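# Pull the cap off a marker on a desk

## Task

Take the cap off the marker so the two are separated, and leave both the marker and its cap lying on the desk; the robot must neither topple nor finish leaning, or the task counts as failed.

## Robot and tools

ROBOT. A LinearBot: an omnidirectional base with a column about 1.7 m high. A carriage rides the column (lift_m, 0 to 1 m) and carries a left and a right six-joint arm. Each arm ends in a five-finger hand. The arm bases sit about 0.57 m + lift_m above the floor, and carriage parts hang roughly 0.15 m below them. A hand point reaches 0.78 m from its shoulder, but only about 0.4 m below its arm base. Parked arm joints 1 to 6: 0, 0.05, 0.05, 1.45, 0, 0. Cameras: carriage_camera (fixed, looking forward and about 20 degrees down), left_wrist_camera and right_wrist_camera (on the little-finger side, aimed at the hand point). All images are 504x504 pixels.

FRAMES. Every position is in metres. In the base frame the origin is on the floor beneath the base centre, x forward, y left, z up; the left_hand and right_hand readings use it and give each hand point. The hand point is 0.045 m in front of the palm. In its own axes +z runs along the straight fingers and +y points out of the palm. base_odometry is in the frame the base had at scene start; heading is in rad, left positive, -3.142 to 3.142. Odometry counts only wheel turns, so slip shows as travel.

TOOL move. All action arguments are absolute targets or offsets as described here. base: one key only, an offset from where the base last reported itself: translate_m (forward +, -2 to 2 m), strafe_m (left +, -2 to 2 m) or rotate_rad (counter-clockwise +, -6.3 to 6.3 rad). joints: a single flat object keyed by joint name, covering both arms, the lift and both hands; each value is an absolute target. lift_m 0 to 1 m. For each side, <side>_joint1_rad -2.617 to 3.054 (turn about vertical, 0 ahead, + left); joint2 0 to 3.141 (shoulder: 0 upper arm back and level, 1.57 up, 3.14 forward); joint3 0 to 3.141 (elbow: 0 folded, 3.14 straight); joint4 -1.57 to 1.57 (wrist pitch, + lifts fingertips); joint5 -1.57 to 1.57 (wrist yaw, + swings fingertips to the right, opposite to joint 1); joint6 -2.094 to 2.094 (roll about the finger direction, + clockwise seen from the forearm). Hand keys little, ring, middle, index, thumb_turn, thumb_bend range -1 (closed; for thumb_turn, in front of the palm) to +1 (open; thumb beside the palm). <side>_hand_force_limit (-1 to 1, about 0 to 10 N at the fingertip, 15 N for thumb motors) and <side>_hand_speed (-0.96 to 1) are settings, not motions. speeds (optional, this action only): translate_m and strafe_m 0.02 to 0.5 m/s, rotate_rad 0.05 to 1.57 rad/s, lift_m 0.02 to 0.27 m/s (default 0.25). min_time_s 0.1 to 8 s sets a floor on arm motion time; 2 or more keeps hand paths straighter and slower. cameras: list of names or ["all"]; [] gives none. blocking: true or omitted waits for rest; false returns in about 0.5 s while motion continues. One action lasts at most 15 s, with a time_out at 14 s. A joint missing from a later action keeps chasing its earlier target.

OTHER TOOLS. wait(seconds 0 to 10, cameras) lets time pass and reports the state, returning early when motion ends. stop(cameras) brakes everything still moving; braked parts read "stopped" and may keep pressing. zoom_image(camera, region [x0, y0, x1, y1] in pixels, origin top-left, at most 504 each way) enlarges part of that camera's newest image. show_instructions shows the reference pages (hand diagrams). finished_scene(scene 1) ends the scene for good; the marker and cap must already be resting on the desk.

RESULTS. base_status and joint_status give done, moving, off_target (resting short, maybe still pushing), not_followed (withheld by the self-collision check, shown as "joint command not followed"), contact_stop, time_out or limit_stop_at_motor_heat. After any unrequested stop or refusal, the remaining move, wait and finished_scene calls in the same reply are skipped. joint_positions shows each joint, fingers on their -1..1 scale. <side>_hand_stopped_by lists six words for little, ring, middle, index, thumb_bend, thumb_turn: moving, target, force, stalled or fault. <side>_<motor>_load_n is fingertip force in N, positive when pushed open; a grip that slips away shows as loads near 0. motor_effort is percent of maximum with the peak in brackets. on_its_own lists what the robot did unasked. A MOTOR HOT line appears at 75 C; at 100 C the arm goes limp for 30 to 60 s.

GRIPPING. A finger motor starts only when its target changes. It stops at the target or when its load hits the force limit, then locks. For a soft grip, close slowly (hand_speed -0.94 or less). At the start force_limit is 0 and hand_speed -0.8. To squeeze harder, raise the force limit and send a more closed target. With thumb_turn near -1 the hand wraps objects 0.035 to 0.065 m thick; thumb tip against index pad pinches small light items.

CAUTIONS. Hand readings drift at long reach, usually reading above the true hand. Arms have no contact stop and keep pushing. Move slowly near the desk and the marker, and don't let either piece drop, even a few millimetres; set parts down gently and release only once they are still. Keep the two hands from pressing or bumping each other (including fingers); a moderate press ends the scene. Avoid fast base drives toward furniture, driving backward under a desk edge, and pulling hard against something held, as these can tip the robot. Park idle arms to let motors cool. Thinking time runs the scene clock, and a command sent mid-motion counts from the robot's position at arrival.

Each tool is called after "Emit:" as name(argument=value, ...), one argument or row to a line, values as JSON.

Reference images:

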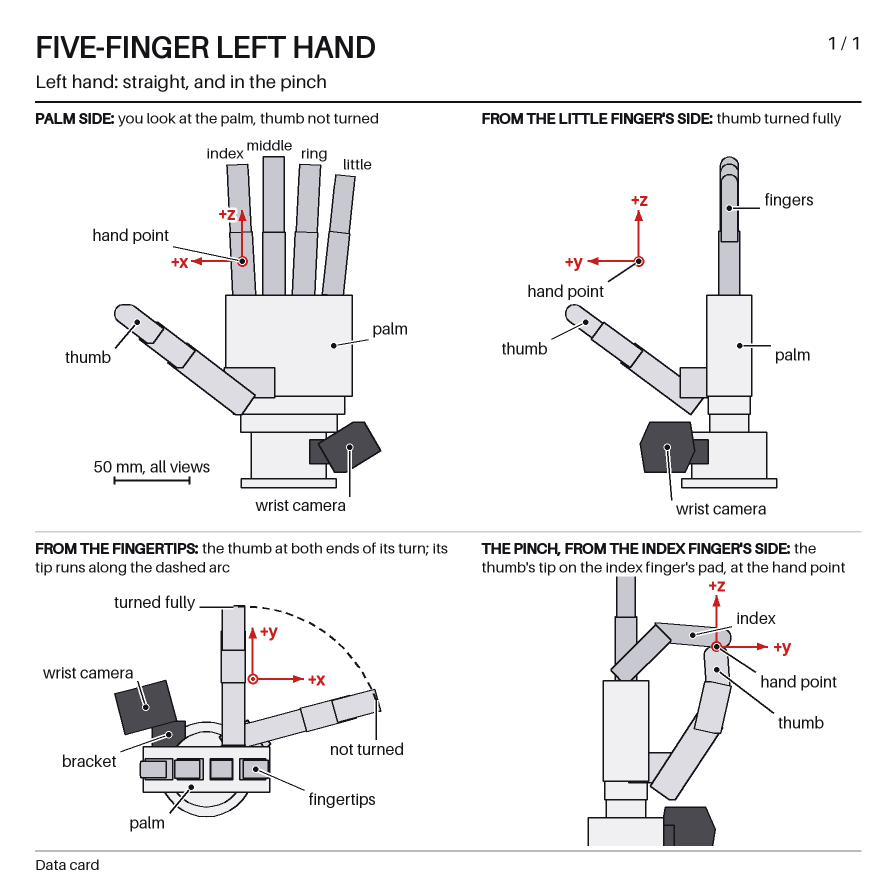

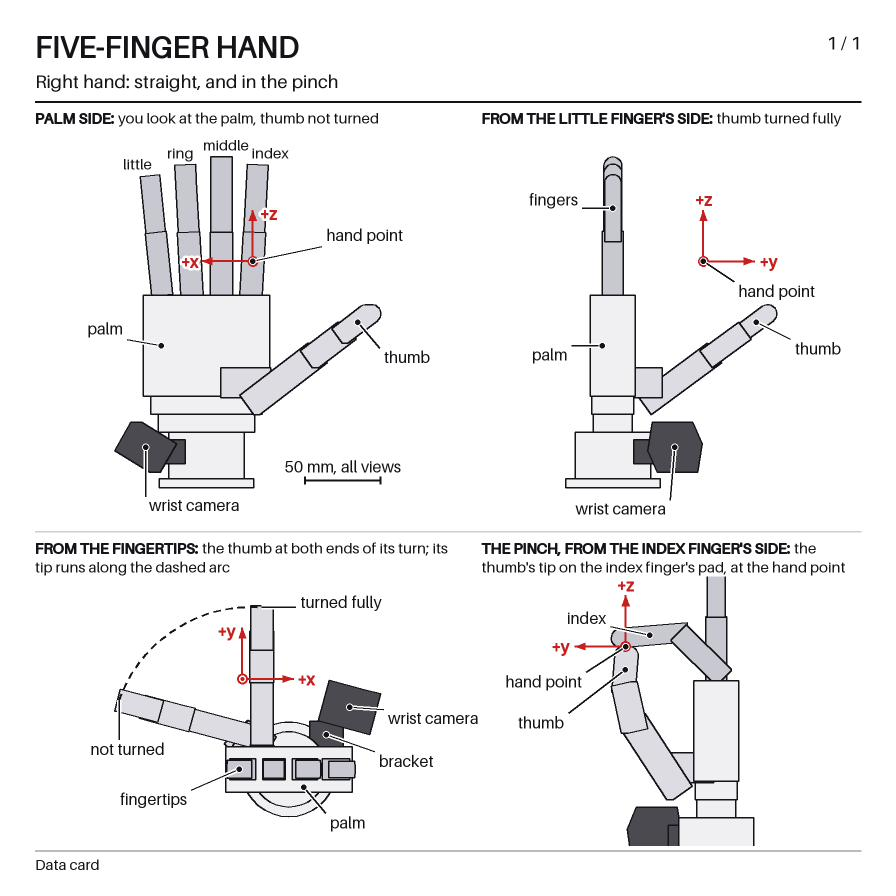

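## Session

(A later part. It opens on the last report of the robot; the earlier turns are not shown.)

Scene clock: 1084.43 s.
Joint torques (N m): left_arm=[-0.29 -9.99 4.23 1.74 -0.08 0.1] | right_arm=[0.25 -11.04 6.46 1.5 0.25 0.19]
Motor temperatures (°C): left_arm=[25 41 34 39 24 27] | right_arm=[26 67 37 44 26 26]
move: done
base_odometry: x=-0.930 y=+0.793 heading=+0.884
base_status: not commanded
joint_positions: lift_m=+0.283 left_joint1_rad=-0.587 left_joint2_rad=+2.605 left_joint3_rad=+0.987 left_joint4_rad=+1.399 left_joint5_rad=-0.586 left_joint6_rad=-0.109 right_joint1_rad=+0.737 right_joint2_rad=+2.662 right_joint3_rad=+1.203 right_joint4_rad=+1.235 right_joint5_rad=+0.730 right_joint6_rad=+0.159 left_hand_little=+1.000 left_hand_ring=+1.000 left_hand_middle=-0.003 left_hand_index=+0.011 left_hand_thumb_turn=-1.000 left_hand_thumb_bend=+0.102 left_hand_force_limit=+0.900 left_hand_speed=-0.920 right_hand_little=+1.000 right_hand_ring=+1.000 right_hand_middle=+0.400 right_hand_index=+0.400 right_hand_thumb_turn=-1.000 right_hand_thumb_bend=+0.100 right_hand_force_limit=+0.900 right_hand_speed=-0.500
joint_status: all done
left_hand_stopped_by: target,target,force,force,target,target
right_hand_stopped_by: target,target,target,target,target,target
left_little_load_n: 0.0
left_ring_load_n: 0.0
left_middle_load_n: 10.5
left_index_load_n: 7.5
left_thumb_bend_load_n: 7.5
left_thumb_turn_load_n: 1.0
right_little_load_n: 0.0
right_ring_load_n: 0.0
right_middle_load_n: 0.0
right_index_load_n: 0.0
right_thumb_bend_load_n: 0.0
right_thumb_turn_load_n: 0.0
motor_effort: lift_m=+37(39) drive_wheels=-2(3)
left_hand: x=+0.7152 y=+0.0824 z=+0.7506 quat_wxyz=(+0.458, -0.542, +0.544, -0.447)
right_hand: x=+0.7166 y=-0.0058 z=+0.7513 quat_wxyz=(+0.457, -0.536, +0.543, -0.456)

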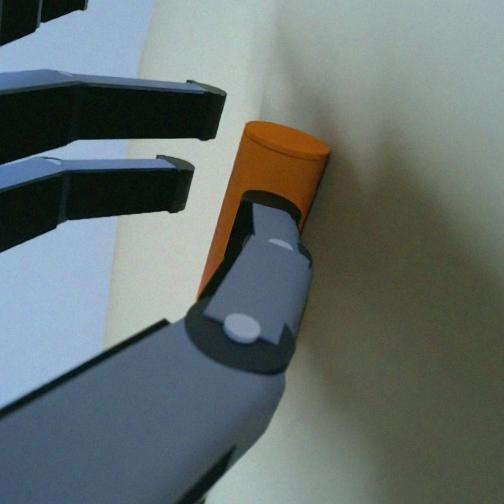

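Emit:
move(
  joints={"right_hand_index": -0.7, "right_hand_middle": -0.7, "right_hand_force_limit": 1.0, "right_hand_speed": -0.92},
)

Emit:
move(
  joints={"right_hand_thumb_bend": -0.2, "left_hand_thumb_bend": -0.2, "left_hand_force_limit": 0.6, "left_hand_speed": -0.94, "right_hand_speed": -0.94},
  cameras=["all"],
)

Scene clock: 1092.33 s.
Joint torques (N m): left_arm=[-0.31 -9.99 4.23 1.73 -0.08 0.1] | right_arm=[0.32 -11.21 6.22 1.47 0.19 0.16]
Motor temperatures (°C): left_arm=[25 41 34 39 24 27] | right_arm=[26 65 37 44 26 26]
move: off_target
base_odometry: x=-0.930 y=+0.793 heading=+0.884
base_status: not commanded
joint_positions: lift_m=+0.283 left_joint1_rad=-0.587 left_joint2_rad=+2.605 left_joint3_rad=+0.987 left_joint4_rad=+1.399 left_joint5_rad=-0.586 left_joint6_rad=-0.109 right_joint1_rad=+0.737 right_joint2_rad=+2.662 right_joint3_rad=+1.206 right_joint4_rad=+1.235 right_joint5_rad=+0.734 right_joint6_rad=+0.160 left_hand_little=+1.000 left_hand_ring=+1.000 left_hand_middle=-0.003 left_hand_index=+0.011 left_hand_thumb_turn=-1.000 left_hand_thumb_bend=+0.102 left_hand_force_limit=+0.900 left_hand_speed=-0.920 right_hand_little=+1.000 right_hand_ring=+1.000 right_hand_middle=-0.001 right_hand_index=-0.031 right_hand_thumb_turn=-1.000 right_hand_thumb_bend=+0.102 right_hand_force_limit=+1.000 right_hand_speed=-0.920
joint_status: right_hand_middle off_target (ended at -0.001, target -0.700); right_hand_index off_target (ended at -0.031, target -0.700); the others done
left_hand_stopped_by: target,target,force,force,target,target
right_hand_stopped_by: target,target,force,force,target,target
left_little_load_n: 0.0
left_ring_load_n: 0.0
left_middle_load_n: 10.5
left_index_load_n: 7.0
left_thumb_bend_load_n: 7.5
left_thumb_turn_load_n: 0.5
right_little_load_n: 0.0
right_ring_load_n: 0.0
right_middle_load_n: 9.5
right_index_load_n: 10.0
right_thumb_bend_load_n: 10.0
right_thumb_turn_load_n: -0.5
motor_effort: lift_m=+36(40) drive_wheels=-1(3)
left_hand: x=+0.7152 y=+0.0824 z=+0.7506 quat_wxyz=(+0.458, -0.542, +0.544, -0.447)
right_hand: x=+0.7176 y=-0.0058 z=+0.7524 quat_wxyz=(+0.458, -0.534, +0.544, -0.457)
pictures: none

Scene clock: 1093.77 s.
Joint torques (N m): left_arm=[-0.28 -10.03 4.23 1.79 -0.1 0.09] | right_arm=[0.44 -11.32 5.98 1.49 0.13 0.11]
Motor temperatures (°C): left_arm=[25 41 34 39 24 27] | right_arm=[26 65 37 44 26 26]
move: off_target
base_odometry: x=-0.930 y=+0.793 heading=+0.884
base_status: not commanded
joint_positions: lift_m=+0.283 left_joint1_rad=-0.587 left_joint2_rad=+2.605 left_joint3_rad=+0.987 left_joint4_rad=+1.394 left_joint5_rad=-0.585 left_joint6_rad=-0.108 right_joint1_rad=+0.737 right_joint2_rad=+2.662 right_joint3_rad=+1.206 right_joint4_rad=+1.230 right_joint5_rad=+0.734 right_joint6_rad=+0.160 left_hand_little=+1.000 left_hand_ring=+1.000 left_hand_middle=-0.002 left_hand_index=+0.011 left_hand_thumb_turn=-1.000 left_hand_thumb_bend=+0.021 left_hand_force_limit=+0.600 left_hand_speed=-0.940 right_hand_little=+1.000 right_hand_ring=+1.000 right_hand_middle=-0.001 right_hand_index=-0.030 right_hand_thumb_turn=-1.000 right_hand_thumb_bend=+0.026 right_hand_force_limit=+1.000 right_hand_speed=-0.940
joint_status: left_hand_thumb_bend off_target (ended at +0.021, target -0.200); right_hand_thumb_bend off_target (ended at +0.026, target -0.200); the others done
left_hand_stopped_by: target,target,force,force,force,target
right_hand_stopped_by: target,target,force,force,force,target
left_little_load_n: 0.0
left_ring_load_n: 0.0
left_middle_load_n: 16.5
left_index_load_n: 15.0
left_thumb_bend_load_n: 11.5
left_thumb_turn_load_n: 0.5
right_little_load_n: -0.5
right_ring_load_n: 0.0
right_middle_load_n: 15.0
right_index_load_n: 15.0
right_thumb_bend_load_n: 14.0
right_thumb_turn_load_n: -0.5
motor_effort: lift_m=+37(39) drive_wheels=-3(3)
left_hand: x=+0.7147 y=+0.0823 z=+0.7495 quat_wxyz=(+0.457, -0.542, +0.546, -0.446)
right_hand: x=+0.7172 y=-0.0062 z=+0.7513 quat_wxyz=(+0.456, -0.535, +0.545, -0.457)
pictures: carriage_camera, left_wrist_camera, right_wrist_camera

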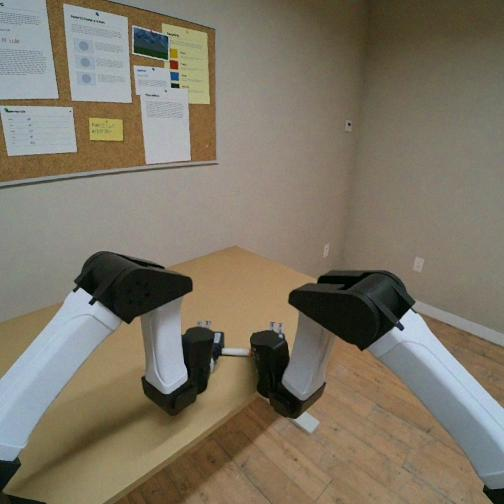

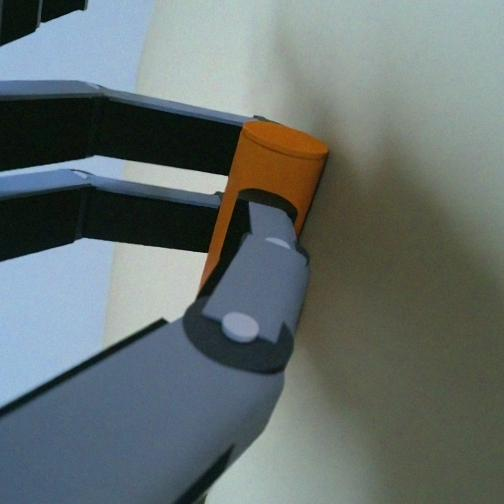

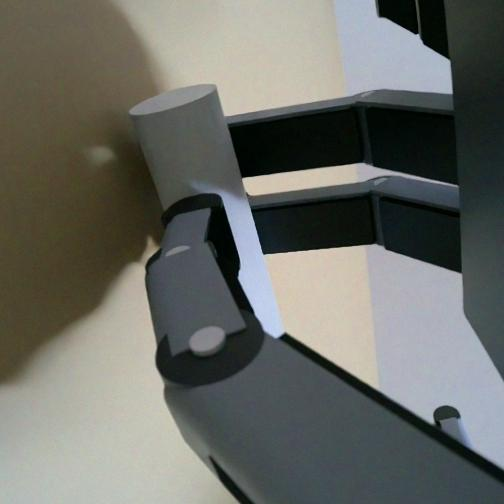

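Emit:
move(
  joints={"left_joint1_rad": -0.552, "left_joint2_rad": 2.62, "left_joint3_rad": 0.985, "left_joint4_rad": 1.345, "left_joint5_rad": -0.723, "left_joint6_rad": -0.056, "right_joint1_rad": 0.695, "right_joint2_rad": 2.706, "right_joint3_rad": 1.203, "right_joint4_rad": 1.18, "right_joint5_rad": 0.88, "right_joint6_rad": 0.13},
  min_time_s=2,
)

Emit:
move(
  joints={"left_joint1_rad": -0.522, "left_joint2_rad": 2.63, "left_joint3_rad": 0.977, "left_joint4_rad": 1.325, "left_joint5_rad": -0.823, "left_joint6_rad": -0.028, "right_joint1_rad": 0.664, "right_joint2_rad": 2.715, "right_joint3_rad": 1.193, "right_joint4_rad": 1.155, "right_joint5_rad": 0.972, "right_joint6_rad": 0.102},
  min_time_s=2,
  cameras=["all"],
)

Emit:
zoom_image(
  camera="carriage_camera",
  region=[195, 300, 295, 400],
)

Scene clock: 1102.80 s.
Joint torques (N m): left_arm=[3.58 -9.29 3.04 1.47 -1.48 0.42] | right_arm=[-3.41 -10.1 4.52 1.21 1.38 -0.32]
Motor temperatures (°C): left_arm=[25 41 34 39 24 27] | right_arm=[26 64 37 43 26 26]
move: off_target
base_odometry: x=-0.930 y=+0.793 heading=+0.884
base_status: not commanded
joint_positions: lift_m=+0.283 left_joint1_rad=-0.587 left_joint2_rad=+2.605 left_joint3_rad=+0.987 left_joint4_rad=+1.394 left_joint5_rad=-0.598 left_joint6_rad=-0.098 right_joint1_rad=+0.737 right_joint2_rad=+2.663 right_joint3_rad=+1.206 right_joint4_rad=+1.226 right_joint5_rad=+0.759 right_joint6_rad=+0.160 left_hand_little=+1.000 left_hand_ring=+1.000 left_hand_middle=-0.002 left_hand_index=+0.011 left_hand_thumb_turn=-1.000 left_hand_thumb_bend=+0.021 left_hand_force_limit=+0.600 left_hand_speed=-0.940 right_hand_little=+1.000 right_hand_ring=+1.000 right_hand_middle=-0.001 right_hand_index=-0.030 right_hand_thumb_turn=-1.000 right_hand_thumb_bend=+0.026 right_hand_force_limit=+1.000 right_hand_speed=-0.940
joint_status: left_joint1_rad off_target (ended at -0.587, target -0.552); left_joint4_rad off_target (ended at +1.395, target +1.345); left_joint5_rad off_target (ended at -0.598, target -0.723); left_joint6_rad off_target (ended at -0.098, target -0.056); right_joint1_rad off_target (ended at +0.737, target +0.695); right_joint4_rad off_target (ended at +1.226, target +1.180); right_joint5_rad off_target (ended at +0.760, target +0.880); right_joint6_rad off_target (ended at +0.160, target +0.130); the others done
left_hand_stopped_by: target,target,force,force,force,target
right_hand_stopped_by: target,target,force,force,force,target
left_little_load_n: 0.0
left_ring_load_n: 0.0
left_middle_load_n: 16.5
left_index_load_n: 15.0
left_thumb_bend_load_n: 11.5
left_thumb_turn_load_n: 1.0
right_little_load_n: -0.5
right_ring_load_n: 0.0
right_middle_load_n: 14.0
right_index_load_n: 15.0
right_thumb_bend_load_n: 14.5
right_thumb_turn_load_n: 0.5
motor_effort: lift_m=+38(39) drive_wheels=-2(3)
left_hand: x=+0.7151 y=+0.0855 z=+0.7494 quat_wxyz=(+0.463, -0.542, +0.546, -0.440)
right_hand: x=+0.7179 y=-0.0117 z=+0.7504 quat_wxyz=(+0.448, -0.530, +0.549, -0.465)
pictures: none

Scene clock: 1105.10 s.
Joint torques (N m): left_arm=[1.25 -8.54 1.94 1.31 -0.44 0.24] | right_arm=[-0.58 -10.1 3.21 1.05 0.46 -0.25]
Motor temperatures (°C): left_arm=[25 41 34 39 25 27] | right_arm=[26 64 37 43 26 26]
move: off_target
base_odometry: x=-0.930 y=+0.793 heading=+0.884
base_status: not commanded
joint_positions: lift_m=+0.283 left_joint1_rad=-0.530 left_joint2_rad=+2.608 left_joint3_rad=+0.990 left_joint4_rad=+1.379 left_joint5_rad=-0.804 left_joint6_rad=-0.052 right_joint1_rad=+0.671 right_joint2_rad=+2.675 right_joint3_rad=+1.209 right_joint4_rad=+1.205 right_joint5_rad=+0.947 right_joint6_rad=+0.122 left_hand_little=+1.000 left_hand_ring=+1.000 left_hand_middle=-0.002 left_hand_index=+0.012 left_hand_thumb_turn=-1.000 left_hand_thumb_bend=+0.021 left_hand_force_limit=+0.600 left_hand_speed=-0.940 right_hand_little=+1.000 right_hand_ring=+1.000 right_hand_middle=-0.002 right_hand_index=-0.031 right_hand_thumb_turn=-1.000 right_hand_thumb_bend=+0.024 right_hand_force_limit=+1.000 right_hand_speed=-0.940
joint_status: left_joint4_rad off_target (ended at +1.379, target +1.325); left_joint6_rad off_target (ended at -0.052, target -0.028); right_joint4_rad off_target (ended at +1.205, target +1.155); the others done
left_hand_stopped_by: target,target,force,force,force,target
right_hand_stopped_by: target,target,force,force,force,target
left_little_load_n: 0.0
left_ring_load_n: 0.0
left_middle_load_n: 17.0
left_index_load_n: 15.0
left_thumb_bend_load_n: 11.0
left_thumb_turn_load_n: 0.0
right_little_load_n: 0.0
right_ring_load_n: 0.0
right_middle_load_n: 0.5
right_index_load_n: 0.0
right_thumb_bend_load_n: 0.0
right_thumb_turn_load_n: 0.0
motor_effort: lift_m=+35(39) drive_wheels=-3(3)
left_hand: x=+0.7264 y=+0.1573 z=+0.7489 quat_wxyz=(+0.541, -0.583, +0.493, -0.355)
right_hand: x=+0.7341 y=-0.0862 z=+0.7450 quat_wxyz=(+0.364, -0.480, +0.587, -0.540)
pictures: carriage_camera, left_wrist_camera, right_wrist_camera

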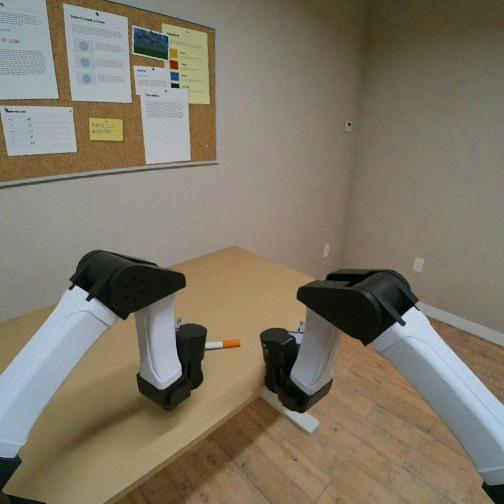

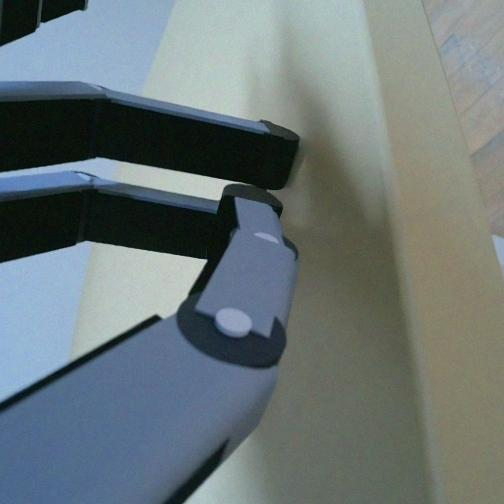

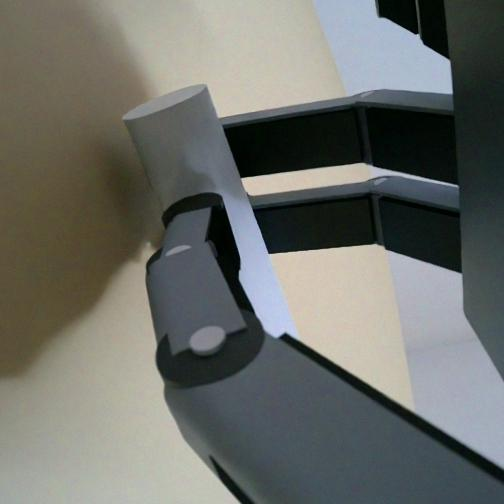

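Scaled by 5.040 from the camera's image (finer frame: 720x720).

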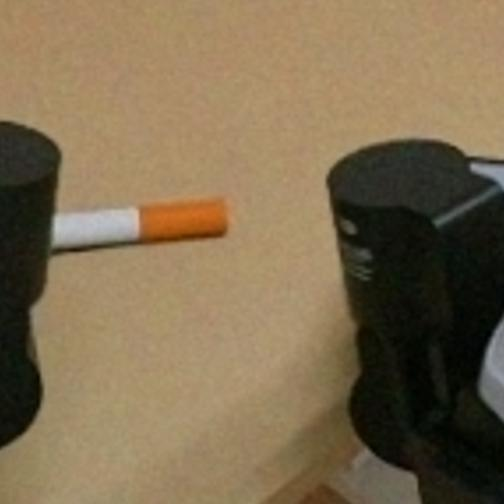

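Emit:
zoom_image(
  camera="carriage_camera",
  region=[205, 328, 245, 358],
)

Scaled by 12.600 from the camera's image (finer frame: 720x720).

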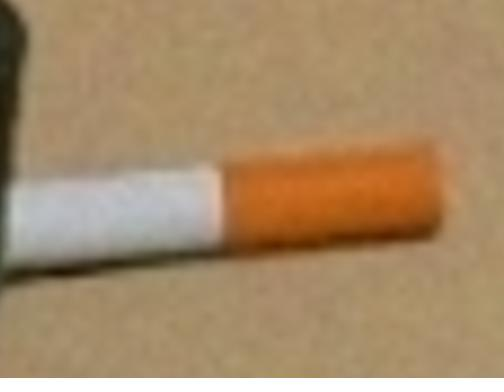

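Emit:
move(
  joints={"right_hand_index": 0.4, "right_hand_middle": 0.4, "right_hand_thumb_bend": 0.1, "right_hand_speed": -0.5, "right_joint1_rad": 0.604, "right_joint2_rad": 2.60, "right_joint3_rad": 0.968, "right_joint4_rad": 1.437, "right_joint5_rad": 0.588, "right_joint6_rad": 0.11},
  min_time_s=1.5,
)

Emit:
move(
  joints={"left_joint1_rad": -0.596, "left_joint2_rad": 2.614, "left_joint3_rad": 0.998, "left_joint4_rad": 1.405, "left_joint5_rad": -0.573, "left_joint6_rad": -0.118},
  min_time_s=2,
)

Emit:
move(
  joints={"right_joint1_rad": 0.774, "right_joint2_rad": 2.713, "right_joint3_rad": 1.288, "right_joint4_rad": 1.158, "right_joint5_rad": 0.773, "right_joint6_rad": 0.182},
  min_time_s=2.5,
  cameras=["all"],
)

Emit:
zoom_image(
  camera="carriage_camera",
  region=[195, 300, 295, 400],
)

Scene clock: 1165.17 s.
Joint torques (N m): left_arm=[1.25 -8.51 1.94 1.31 -0.42 0.23] | right_arm=[-0.36 -16.34 3.03 1.65 -0.12 -0.08]
Motor temperatures (°C): left_arm=[25 42 33 36 25 27] | right_arm=[26 63 36 41 26 26]
move: done
base_odometry: x=-0.930 y=+0.793 heading=+0.884
base_status: not commanded
joint_positions: lift_m=+0.283 left_joint1_rad=-0.530 left_joint2_rad=+2.608 left_joint3_rad=+0.990 left_joint4_rad=+1.378 left_joint5_rad=-0.806 left_joint6_rad=-0.052 right_joint1_rad=+0.608 right_joint2_rad=+2.638 right_joint3_rad=+0.976 right_joint4_rad=+1.439 right_joint5_rad=+0.612 right_joint6_rad=+0.118 left_hand_little=+1.000 left_hand_ring=+1.000 left_hand_middle=-0.002 left_hand_index=+0.012 left_hand_thumb_turn=-1.000 left_hand_thumb_bend=+0.021 left_hand_force_limit=+0.600 left_hand_speed=-0.940 right_hand_little=+1.000 right_hand_ring=+1.000 right_hand_middle=+0.400 right_hand_index=+0.400 right_hand_thumb_turn=-1.000 right_hand_thumb_bend=+0.099 right_hand_force_limit=+1.000 right_hand_speed=-0.500
joint_status: all done
left_hand_stopped_by: target,target,force,force,force,target
right_hand_stopped_by: target,target,target,target,target,target
left_little_load_n: 0.0
left_ring_load_n: 0.0
left_middle_load_n: 17.0
left_index_load_n: 15.0
left_thumb_bend_load_n: 10.5
left_thumb_turn_load_n: 0.0
right_little_load_n: 0.0
right_ring_load_n: 0.0
right_middle_load_n: 0.0
right_index_load_n: 0.0
right_thumb_bend_load_n: -0.5
right_thumb_turn_load_n: -0.5
motor_effort: lift_m=+37(39) drive_wheels=-2(3)
left_hand: x=+0.7262 y=+0.1578 z=+0.7487 quat_wxyz=(+0.541, -0.583, +0.493, -0.354)
right_hand: x=+0.7056 y=-0.0809 z=+0.7407 quat_wxyz=(+0.446, -0.542, +0.545, -0.458)
pictures: none

Scene clock: 1167.47 s.
Joint torques (N m): left_arm=[-0.24 -10.07 3.93 2.1 -0.12 -0.09] | right_arm=[-0.25 -16.38 3.07 1.62 -0.13 -0.14]
Motor temperatures (°C): left_arm=[25 42 33 36 25 27] | right_arm=[26 64 36 41 26 26]
move: done
base_odometry: x=-0.930 y=+0.793 heading=+0.884
base_status: not commanded
joint_positions: lift_m=+0.283 left_joint1_rad=-0.588 left_joint2_rad=+2.608 left_joint3_rad=+0.990 left_joint4_rad=+1.394 left_joint5_rad=-0.587 left_joint6_rad=-0.109 right_joint1_rad=+0.608 right_joint2_rad=+2.638 right_joint3_rad=+0.976 right_joint4_rad=+1.439 right_joint5_rad=+0.610 right_joint6_rad=+0.118 left_hand_little=+1.000 left_hand_ring=+1.000 left_hand_middle=-0.002 left_hand_index=+0.012 left_hand_thumb_turn=-1.000 left_hand_thumb_bend=+0.021 left_hand_force_limit=+0.600 left_hand_speed=-0.940 right_hand_little=+1.000 right_hand_ring=+1.000 right_hand_middle=+0.400 right_hand_index=+0.400 right_hand_thumb_turn=-1.000 right_hand_thumb_bend=+0.099 right_hand_force_limit=+1.000 right_hand_speed=-0.500
joint_status: all done
left_hand_stopped_by: target,target,force,force,force,target
right_hand_stopped_by: target,target,target,target,target,target
left_little_load_n: 0.0
left_ring_load_n: 0.0
left_middle_load_n: 16.5
left_index_load_n: 14.5
left_thumb_bend_load_n: 11.5
left_thumb_turn_load_n: 0.0
right_little_load_n: 0.0
right_ring_load_n: 0.0
right_middle_load_n: -0.5
right_index_load_n: 0.0
right_thumb_bend_load_n: -1.0
right_thumb_turn_load_n: -0.5
motor_effort: lift_m=+36(39) drive_wheels=-2(3)
left_hand: x=+0.7151 y=+0.0822 z=+0.7491 quat_wxyz=(+0.458, -0.543, +0.545, -0.446)
right_hand: x=+0.7055 y=-0.0807 z=+0.7407 quat_wxyz=(+0.446, -0.543, +0.545, -0.458)
pictures: none

Scene clock: 1170.27 s.
Joint torques (N m): left_arm=[-0.23 -10.06 3.92 2.12 0.38 -0.2] | right_arm=[2.45 -11.54 7.57 1.5 -0.39 0.27]
Motor temperatures (°C): left_arm=[25 42 33 37 25 27] | right_arm=[26 64 36 41 26 26]
move: off_target
base_odometry: x=-0.930 y=+0.793 heading=+0.884
base_status: not commanded
joint_positions: lift_m=+0.283 left_joint1_rad=-0.588 left_joint2_rad=+2.608 left_joint3_rad=+0.990 left_joint4_rad=+1.390 left_joint5_rad=-0.633 left_joint6_rad=-0.100 right_joint1_rad=+0.745 right_joint2_rad=+2.682 right_joint3_rad=+1.264 right_joint4_rad=+1.169 right_joint5_rad=+0.829 right_joint6_rad=+0.151 left_hand_little=+1.000 left_hand_ring=+1.000 left_hand_middle=-0.002 left_hand_index=+0.012 left_hand_thumb_turn=-1.000 left_hand_thumb_bend=+0.021 left_hand_force_limit=+0.600 left_hand_speed=-0.940 right_hand_little=+1.000 right_hand_ring=+1.000 right_hand_middle=+0.400 right_hand_index=+0.400 right_hand_thumb_turn=-1.000 right_hand_thumb_bend=+0.099 right_hand_force_limit=+1.000 right_hand_speed=-0.500
joint_status: right_joint1_rad off_target (ended at +0.745, target +0.774); right_joint5_rad off_target (ended at +0.830, target +0.773); right_joint6_rad off_target (ended at +0.151, target +0.182); the others done
left_hand_stopped_by: target,target,force,force,force,target
right_hand_stopped_by: target,target,target,target,target,target
left_little_load_n: -0.5
left_ring_load_n: 0.0
left_middle_load_n: 16.5
left_index_load_n: 13.5
left_thumb_bend_load_n: 12.0
left_thumb_turn_load_n: -1.0
right_little_load_n: 0.0
right_ring_load_n: 0.0
right_middle_load_n: 0.0
right_index_load_n: -0.5
right_thumb_bend_load_n: -1.5
right_thumb_turn_load_n: -4.0
motor_effort: lift_m=+38(38) drive_wheels=-3(3)
left_hand: x=+0.7162 y=+0.0918 z=+0.7487 quat_wxyz=(+0.473, -0.549, +0.538, -0.431)
right_hand: x=+0.7245 y=-0.0156 z=+0.7469 quat_wxyz=(+0.425, -0.522, +0.557, -0.486)
pictures: carriage_camera, left_wrist_camera, right_wrist_camera

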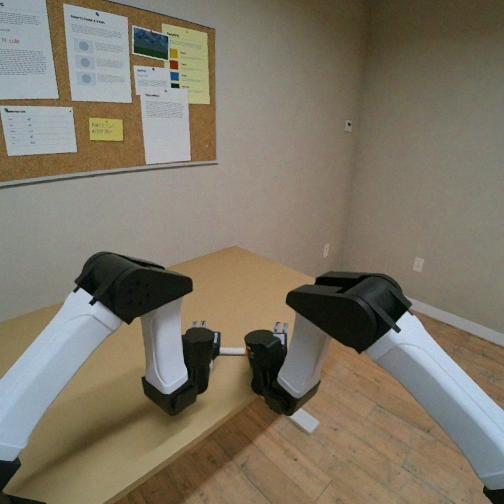

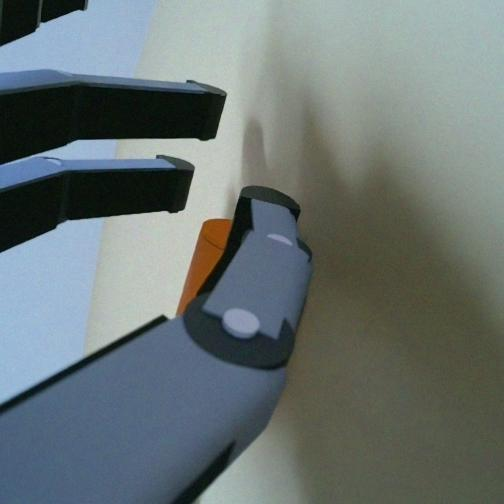

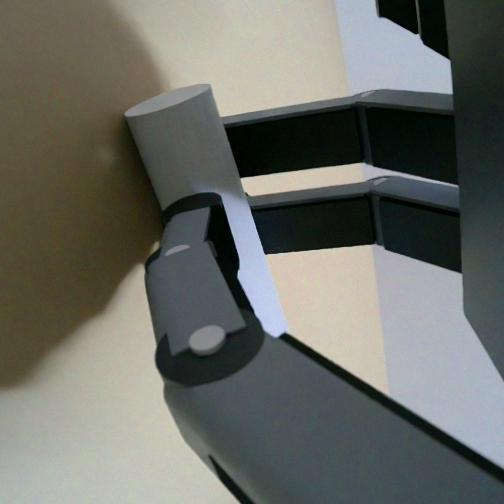

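Scaled by 5.040 from the camera's image (finer frame: 720x720).

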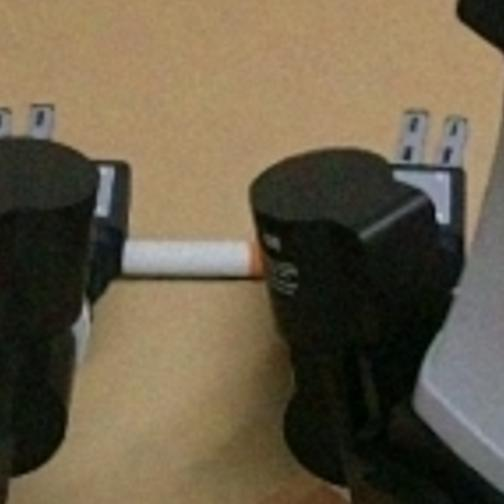

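Emit:
move(
  joints={"right_joint1_rad": 0.605, "right_joint2_rad": 2.455, "right_joint3_rad": 0.90, "right_joint4_rad": 1.36, "right_joint5_rad": 0.59, "right_joint6_rad": 0.12},
  min_time_s=1.5,
)

Emit:
move(
  joints={"right_joint1_rad": 0.781, "right_joint2_rad": 2.545, "right_joint3_rad": 1.222, "right_joint4_rad": 1.09, "right_joint5_rad": 0.773, "right_joint6_rad": 0.181},
  min_time_s=1.5,
  cameras=["all"],
)

Emit:
zoom_image(
  camera="carriage_camera",
  region=[195, 300, 295, 400],
)

Scene clock: 1183.43 s.
Joint torques (N m): left_arm=[-0.24 -10.07 3.93 2.11 -0.08 -0.1] | right_arm=[-0.51 -16.31 3.36 1.72 -0.08 -0.04]
Motor temperatures (°C): left_arm=[25 43 33 39 25 27] | right_arm=[26 66 37 42 26 26]
move: done
base_odometry: x=-0.930 y=+0.793 heading=+0.884
base_status: not commanded
joint_positions: lift_m=+0.283 left_joint1_rad=-0.588 left_joint2_rad=+2.608 left_joint3_rad=+0.990 left_joint4_rad=+1.393 left_joint5_rad=-0.586 left_joint6_rad=-0.110 right_joint1_rad=+0.609 right_joint2_rad=+2.496 right_joint3_rad=+0.908 right_joint4_rad=+1.352 right_joint5_rad=+0.606 right_joint6_rad=+0.133 left_hand_little=+1.000 left_hand_ring=+1.000 left_hand_middle=-0.002 left_hand_index=+0.012 left_hand_thumb_turn=-1.000 left_hand_thumb_bend=+0.021 left_hand_force_limit=+0.600 left_hand_speed=-0.940 right_hand_little=+1.000 right_hand_ring=+1.000 right_hand_middle=+0.400 right_hand_index=+0.400 right_hand_thumb_turn=-1.000 right_hand_thumb_bend=+0.100 right_hand_force_limit=+1.000 right_hand_speed=-0.500
joint_status: all done
left_hand_stopped_by: target,target,force,force,force,target
right_hand_stopped_by: target,target,target,target,target,target
left_little_load_n: 0.0
left_ring_load_n: 0.0
left_middle_load_n: 16.5
left_index_load_n: 14.5
left_thumb_bend_load_n: 11.5
left_thumb_turn_load_n: 0.0
right_little_load_n: 0.0
right_ring_load_n: 0.0
right_middle_load_n: 0.0
right_index_load_n: 0.0
right_thumb_bend_load_n: 0.0
right_thumb_turn_load_n: 0.0
motor_effort: lift_m=+36(39) drive_wheels=-2(3)
left_hand: x=+0.7149 y=+0.0819 z=+0.7488 quat_wxyz=(+0.457, -0.543, +0.546, -0.446)
right_hand: x=+0.7022 y=-0.0799 z=+0.7732 quat_wxyz=(+0.447, -0.544, +0.548, -0.452)
pictures: none

Scene clock: 1185.23 s.
Joint torques (N m): left_arm=[-0.24 -10.1 3.92 2.1 -0.1 -0.1] | right_arm=[0.36 -11.19 7.45 1.5 0.14 0.11]
Motor temperatures (°C): left_arm=[25 43 33 39 25 27] | right_arm=[26 66 37 42 26 26]
move: done
base_odometry: x=-0.930 y=+0.793 heading=+0.884
base_status: not commanded
joint_positions: lift_m=+0.283 left_joint1_rad=-0.588 left_joint2_rad=+2.608 left_joint3_rad=+0.990 left_joint4_rad=+1.394 left_joint5_rad=-0.585 left_joint6_rad=-0.110 right_joint1_rad=+0.777 right_joint2_rad=+2.515 right_joint3_rad=+1.206 right_joint4_rad=+1.108 right_joint5_rad=+0.759 right_joint6_rad=+0.168 left_hand_little=+1.000 left_hand_ring=+1.000 left_hand_middle=-0.002 left_hand_index=+0.012 left_hand_thumb_turn=-1.000 left_hand_thumb_bend=+0.021 left_hand_force_limit=+0.600 left_hand_speed=-0.940 right_hand_little=+1.000 right_hand_ring=+1.000 right_hand_middle=+0.400 right_hand_index=+0.400 right_hand_thumb_turn=-1.000 right_hand_thumb_bend=+0.100 right_hand_force_limit=+1.000 right_hand_speed=-0.500
joint_status: all done
left_hand_stopped_by: target,target,force,force,force,target
right_hand_stopped_by: target,target,target,target,target,target
left_little_load_n: 0.0
left_ring_load_n: 0.0
left_middle_load_n: 16.5
left_index_load_n: 14.5
left_thumb_bend_load_n: 11.0
left_thumb_turn_load_n: 0.0
right_little_load_n: 0.0
right_ring_load_n: 0.0
right_middle_load_n: 0.0
right_index_load_n: 0.0
right_thumb_bend_load_n: 0.0
right_thumb_turn_load_n: 0.0
motor_effort: lift_m=+37(39) drive_wheels=-3(3)
left_hand: x=+0.7149 y=+0.0816 z=+0.7489 quat_wxyz=(+0.457, -0.543, +0.546, -0.446)
right_hand: x=+0.7172 y=+0.0196 z=+0.8060 quat_wxyz=(+0.471, -0.529, +0.540, -0.454)
pictures: carriage_camera, left_wrist_camera, right_wrist_camera

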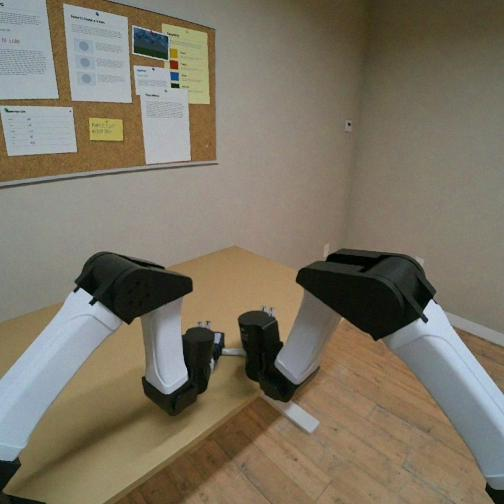

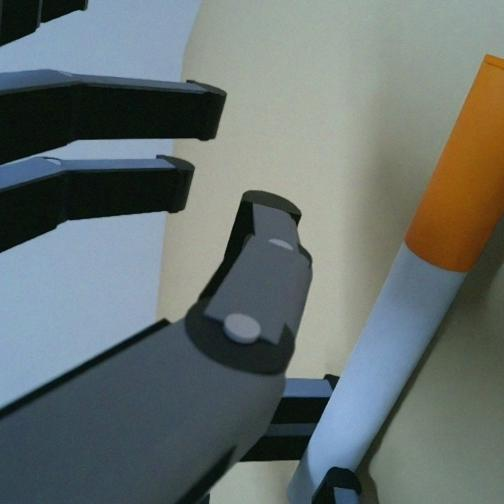

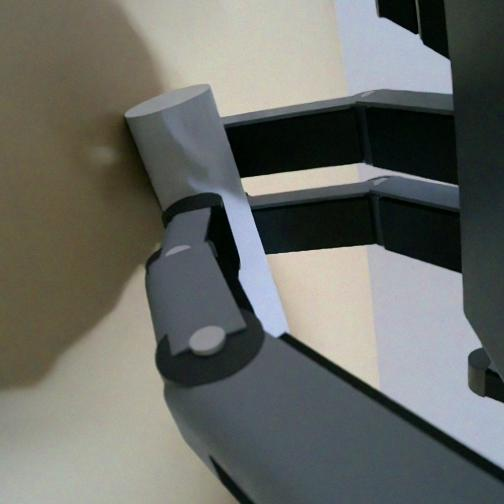

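Scaled by 5.040 from the camera's image (finer frame: 720x720).

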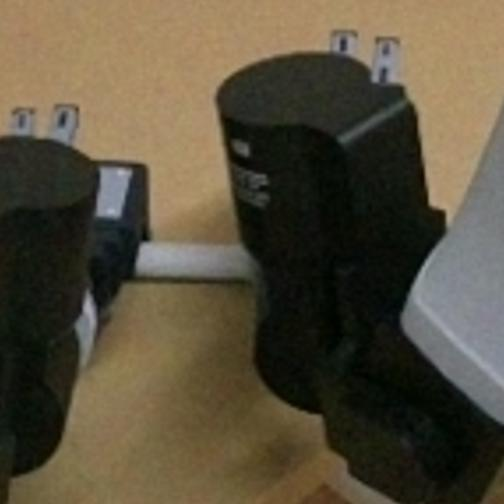

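Emit:
move(
  joints={"right_joint1_rad": 0.778, "right_joint2_rad": 2.66, "right_joint3_rad": 1.265, "right_joint4_rad": 1.16, "right_joint5_rad": 0.772, "right_joint6_rad": 0.181},
  min_time_s=1.5,
  cameras=["left_wrist_camera"],
)

Scene clock: 1196.30 s.
Joint torques (N m): left_arm=[-0.23 -10.1 3.97 2.1 -0.1 -0.1] | right_arm=[0.08 -11.48 6.91 1.79 0.23 0.1]
Motor temperatures (°C): left_arm=[25 43 33 40 25 27] | right_arm=[26 65 38 43 26 26]
move: done
base_odometry: x=-0.930 y=+0.793 heading=+0.884
base_status: not commanded
joint_positions: lift_m=+0.283 left_joint1_rad=-0.588 left_joint2_rad=+2.608 left_joint3_rad=+0.990 left_joint4_rad=+1.394 left_joint5_rad=-0.585 left_joint6_rad=-0.110 right_joint1_rad=+0.777 right_joint2_rad=+2.629 right_joint3_rad=+1.249 right_joint4_rad=+1.152 right_joint5_rad=+0.760 right_joint6_rad=+0.168 left_hand_little=+1.000 left_hand_ring=+1.000 left_hand_middle=-0.002 left_hand_index=+0.012 left_hand_thumb_turn=-1.000 left_hand_thumb_bend=+0.021 left_hand_force_limit=+0.600 left_hand_speed=-0.940 right_hand_little=+1.000 right_hand_ring=+1.000 right_hand_middle=+0.400 right_hand_index=+0.400 right_hand_thumb_turn=-1.000 right_hand_thumb_bend=+0.100 right_hand_force_limit=+1.000 right_hand_speed=-0.500
joint_status: all done
left_hand_stopped_by: target,target,force,force,force,target
right_hand_stopped_by: target,target,target,target,target,target
left_little_load_n: 0.0
left_ring_load_n: 0.0
left_middle_load_n: 16.5
left_index_load_n: 14.5
left_thumb_bend_load_n: 11.5
left_thumb_turn_load_n: 0.0
right_little_load_n: 0.0
right_ring_load_n: 0.0
right_middle_load_n: 0.0
right_index_load_n: 0.0
right_thumb_bend_load_n: 0.5
right_thumb_turn_load_n: 0.0
motor_effort: lift_m=+36(39) drive_wheels=-2(3)
left_hand: x=+0.7149 y=+0.0816 z=+0.7489 quat_wxyz=(+0.457, -0.543, +0.546, -0.446)
right_hand: x=+0.7155 y=+0.0176 z=+0.7665 quat_wxyz=(+0.460, -0.538, +0.541, -0.454)

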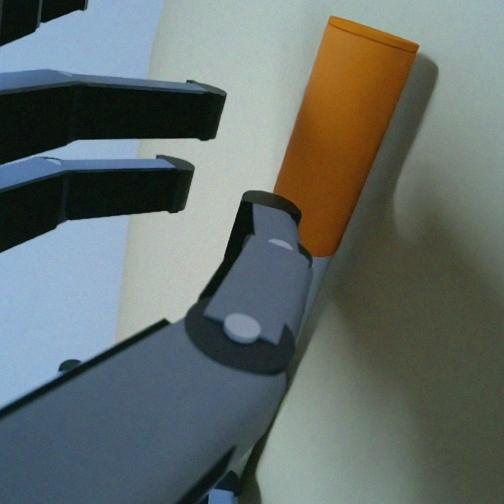

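Emit:
move(
  joints={"right_joint1_rad": 0.776, "right_joint2_rad": 2.690, "right_joint3_rad": 1.276, "right_joint4_rad": 1.166},
  min_time_s=1,
  cameras=["left_wrist_camera"],
)

Scene clock: 1201.33 s.
Joint torques (N m): left_arm=[-0.24 -10.07 3.97 2.11 -0.09 -0.1] | right_arm=[-0.02 -11.74 6.8 1.69 0.32 0.11]
Motor temperatures (°C): left_arm=[25 44 33 40 24 27] | right_arm=[26 65 38 44 26 26]
move: done
base_odometry: x=-0.930 y=+0.793 heading=+0.884
base_status: not commanded
joint_positions: lift_m=+0.283 left_joint1_rad=-0.588 left_joint2_rad=+2.608 left_joint3_rad=+0.990 left_joint4_rad=+1.394 left_joint5_rad=-0.585 left_joint6_rad=-0.110 right_joint1_rad=+0.777 right_joint2_rad=+2.659 right_joint3_rad=+1.261 right_joint4_rad=+1.158 right_joint5_rad=+0.760 right_joint6_rad=+0.168 left_hand_little=+1.000 left_hand_ring=+1.000 left_hand_middle=-0.002 left_hand_index=+0.012 left_hand_thumb_turn=-1.000 left_hand_thumb_bend=+0.021 left_hand_force_limit=+0.600 left_hand_speed=-0.940 right_hand_little=+1.000 right_hand_ring=+1.000 right_hand_middle=+0.400 right_hand_index=+0.400 right_hand_thumb_turn=-1.000 right_hand_thumb_bend=+0.100 right_hand_force_limit=+1.000 right_hand_speed=-0.500
joint_status: all done
left_hand_stopped_by: target,target,force,force,force,target
right_hand_stopped_by: target,target,target,target,target,target
left_little_load_n: 0.0
left_ring_load_n: 0.0
left_middle_load_n: 16.5
left_index_load_n: 14.5
left_thumb_bend_load_n: 11.5
left_thumb_turn_load_n: 0.0
right_little_load_n: 0.0
right_ring_load_n: 0.0
right_middle_load_n: -0.5
right_index_load_n: 0.0
right_thumb_bend_load_n: 0.0
right_thumb_turn_load_n: 0.0
motor_effort: lift_m=+37(39) drive_wheels=-2(3)
left_hand: x=+0.7149 y=+0.0816 z=+0.7489 quat_wxyz=(+0.457, -0.543, +0.546, -0.446)
right_hand: x=+0.7143 y=+0.0164 z=+0.7551 quat_wxyz=(+0.456, -0.542, +0.541, -0.454)

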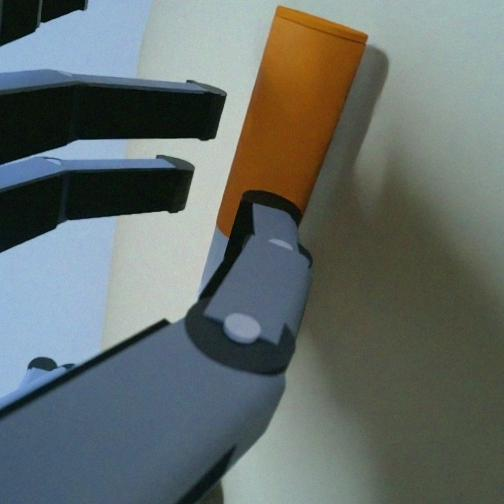

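Emit:
move(
  joints={"lift_m": 0.2795},
  speeds={"lift_m": 0.02},
)

Emit:
move(
  joints={"left_hand_index": 0.4, "left_hand_middle": 0.4, "left_hand_thumb_bend": 0.1, "left_hand_speed": -0.8},
)

Emit:
move(
  joints={"left_joint1_rad": -0.562, "left_joint3_rad": 0.963, "left_joint4_rad": 1.424, "left_joint5_rad": -0.555, "left_joint6_rad": -0.095},
  min_time_s=1,
  cameras=["all"],
)

Emit:
zoom_image(
  camera="carriage_camera",
  region=[195, 300, 295, 400],
)

Scene clock: 1216.10 s.
Joint torques (N m): left_arm=[-0.23 -10.06 3.96 1.94 -0.12 -0.09] | right_arm=[0.03 -11.62 6.53 1.65 0.21 0.1]
Motor temperatures (°C): left_arm=[25 44 33 40 24 27] | right_arm=[26 66 38 44 26 26]
move: done
base_odometry: x=-0.930 y=+0.793 heading=+0.884
base_status: not commanded
joint_positions: lift_m=+0.280 left_joint1_rad=-0.588 left_joint2_rad=+2.608 left_joint3_rad=+0.990 left_joint4_rad=+1.406 left_joint5_rad=-0.583 left_joint6_rad=-0.110 right_joint1_rad=+0.777 right_joint2_rad=+2.661 right_joint3_rad=+1.262 right_joint4_rad=+1.161 right_joint5_rad=+0.760 right_joint6_rad=+0.168 left_hand_little=+1.000 left_hand_ring=+1.000 left_hand_middle=-0.002 left_hand_index=+0.012 left_hand_thumb_turn=-1.000 left_hand_thumb_bend=+0.021 left_hand_force_limit=+0.600 left_hand_speed=-0.940 right_hand_little=+1.000 right_hand_ring=+1.000 right_hand_middle=+0.400 right_hand_index=+0.400 right_hand_thumb_turn=-1.000 right_hand_thumb_bend=+0.100 right_hand_force_limit=+1.000 right_hand_speed=-0.500
joint_status: all done
left_hand_stopped_by: target,target,force,force,force,target
right_hand_stopped_by: target,target,target,target,target,target
left_little_load_n: 0.0
left_ring_load_n: 0.0
left_middle_load_n: 17.0
left_index_load_n: 14.5
left_thumb_bend_load_n: 11.0
left_thumb_turn_load_n: -0.5
right_little_load_n: 0.0
right_ring_load_n: 0.0
right_middle_load_n: -0.5
right_index_load_n: 0.0
right_thumb_bend_load_n: 0.0
right_thumb_turn_load_n: 0.0
motor_effort: lift_m=+31(33) drive_wheels=-2(3)
left_hand: x=+0.7160 y=+0.0806 z=+0.7488 quat_wxyz=(+0.457, -0.542, +0.542, -0.451)
right_hand: x=+0.7144 y=+0.0164 z=+0.7517 quat_wxyz=(+0.456, -0.541, +0.541, -0.454)
pictures: none

Scene clock: 1217.30 s.
Joint torques (N m): left_arm=[-0.2 -10.15 3.99 1.99 -0.1 -0.07] | right_arm=[-0.05 -11.69 6.42 1.65 0.27 0.18]
Motor temperatures (°C): left_arm=[25 44 33 40 24 27] | right_arm=[26 66 38 44 26 26]
move: done
base_odometry: x=-0.930 y=+0.793 heading=+0.884
base_status: not commanded
joint_positions: lift_m=+0.280 left_joint1_rad=-0.588 left_joint2_rad=+2.608 left_joint3_rad=+0.990 left_joint4_rad=+1.406 left_joint5_rad=-0.583 left_joint6_rad=-0.112 right_joint1_rad=+0.777 right_joint2_rad=+2.661 right_joint3_rad=+1.262 right_joint4_rad=+1.161 right_joint5_rad=+0.760 right_joint6_rad=+0.168 left_hand_little=+1.000 left_hand_ring=+1.000 left_hand_middle=+0.400 left_hand_index=+0.400 left_hand_thumb_turn=-1.000 left_hand_thumb_bend=+0.100 left_hand_force_limit=+0.600 left_hand_speed=-0.800 right_hand_little=+1.000 right_hand_ring=+1.000 right_hand_middle=+0.400 right_hand_index=+0.400 right_hand_thumb_turn=-1.000 right_hand_thumb_bend=+0.100 right_hand_force_limit=+1.000 right_hand_speed=-0.500
joint_status: all done
left_hand_stopped_by: target,target,target,target,target,target
right_hand_stopped_by: target,target,target,target,target,target
left_little_load_n: 0.0
left_ring_load_n: 0.0
left_middle_load_n: 0.0
left_index_load_n: 0.0
left_thumb_bend_load_n: 0.0
left_thumb_turn_load_n: 0.0
right_little_load_n: 0.0
right_ring_load_n: 0.0
right_middle_load_n: 0.0
right_index_load_n: 0.0
right_thumb_bend_load_n: 0.0
right_thumb_turn_load_n: 0.0
motor_effort: lift_m=+30(32) drive_wheels=-2(3)
left_hand: x=+0.7160 y=+0.0805 z=+0.7489 quat_wxyz=(+0.457, -0.542, +0.542, -0.451)
right_hand: x=+0.7144 y=+0.0164 z=+0.7517 quat_wxyz=(+0.456, -0.541, +0.541, -0.454)
pictures: none

Scene clock: 1218.60 s.
Joint torques (N m): left_arm=[1.13 -9.99 2.61 2.11 -0.1 0.04] | right_arm=[-0.01 -11.69 6.58 1.63 0.19 0.15]
Motor temperatures (°C): left_arm=[25 44 33 40 24 27] | right_arm=[26 66 38 44 26 26]
move: done
base_odometry: x=-0.930 y=+0.793 heading=+0.884
base_status: not commanded
joint_positions: lift_m=+0.280 left_joint1_rad=-0.569 left_joint2_rad=+2.608 left_joint3_rad=+0.969 left_joint4_rad=+1.412 left_joint5_rad=-0.566 left_joint6_rad=-0.102 right_joint1_rad=+0.777 right_joint2_rad=+2.661 right_joint3_rad=+1.262 right_joint4_rad=+1.161 right_joint5_rad=+0.760 right_joint6_rad=+0.168 left_hand_little=+1.000 left_hand_ring=+1.000 left_hand_middle=+0.400 left_hand_index=+0.400 left_hand_thumb_turn=-1.000 left_hand_thumb_bend=+0.100 left_hand_force_limit=+0.600 left_hand_speed=-0.800 right_hand_little=+1.000 right_hand_ring=+1.000 right_hand_middle=+0.400 right_hand_index=+0.400 right_hand_thumb_turn=-1.000 right_hand_thumb_bend=+0.100 right_hand_force_limit=+1.000 right_hand_speed=-0.500
joint_status: all done
left_hand_stopped_by: target,target,target,target,target,target
right_hand_stopped_by: target,target,target,target,target,target
left_little_load_n: 0.0
left_ring_load_n: 0.0
left_middle_load_n: 0.0
left_index_load_n: 0.0
left_thumb_bend_load_n: 0.0
left_thumb_turn_load_n: 0.0
right_little_load_n: 0.0
right_ring_load_n: 0.0
right_middle_load_n: 0.0
right_index_load_n: 0.0
right_thumb_bend_load_n: 0.0
right_thumb_turn_load_n: 0.0
motor_effort: lift_m=+30(33) drive_wheels=-2(3)
left_hand: x=+0.7138 y=+0.0909 z=+0.7436 quat_wxyz=(+0.457, -0.542, +0.549, -0.443)
right_hand: x=+0.7144 y=+0.0164 z=+0.7517 quat_wxyz=(+0.456, -0.541, +0.541, -0.454)
pictures: carriage_camera, left_wrist_camera, right_wrist_camera

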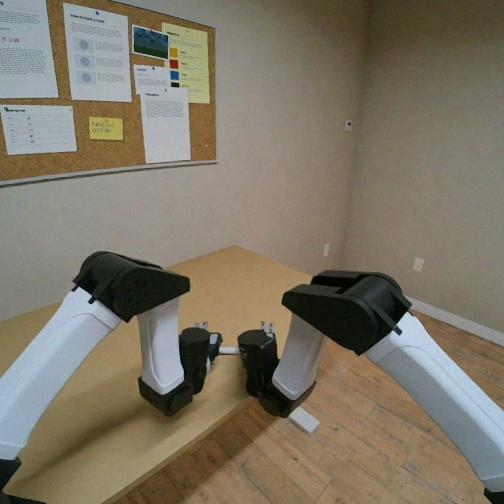

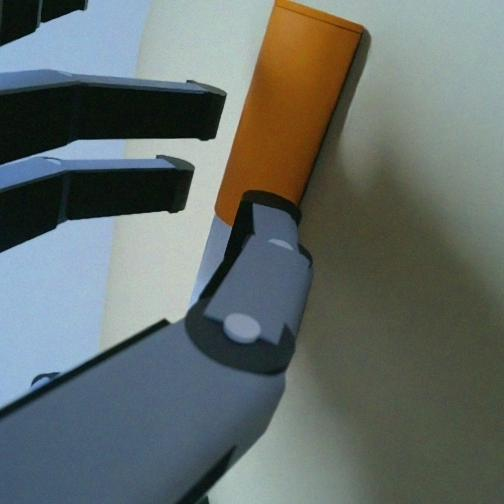

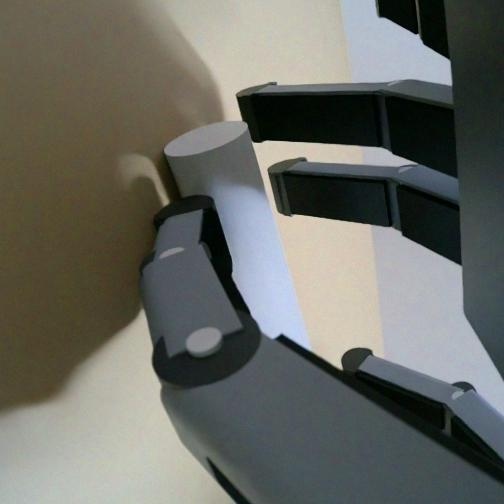

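Scaled by 5.040 from the camera's image (finer frame: 720x720).

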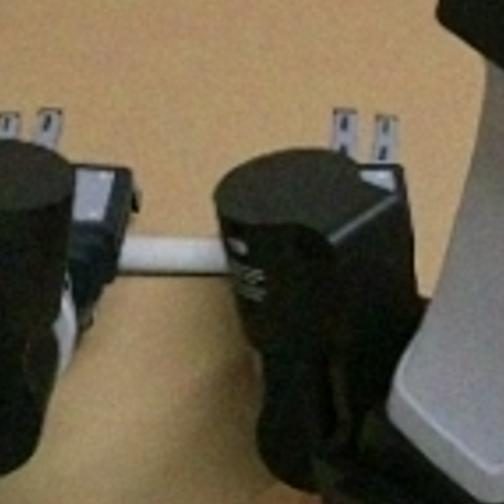

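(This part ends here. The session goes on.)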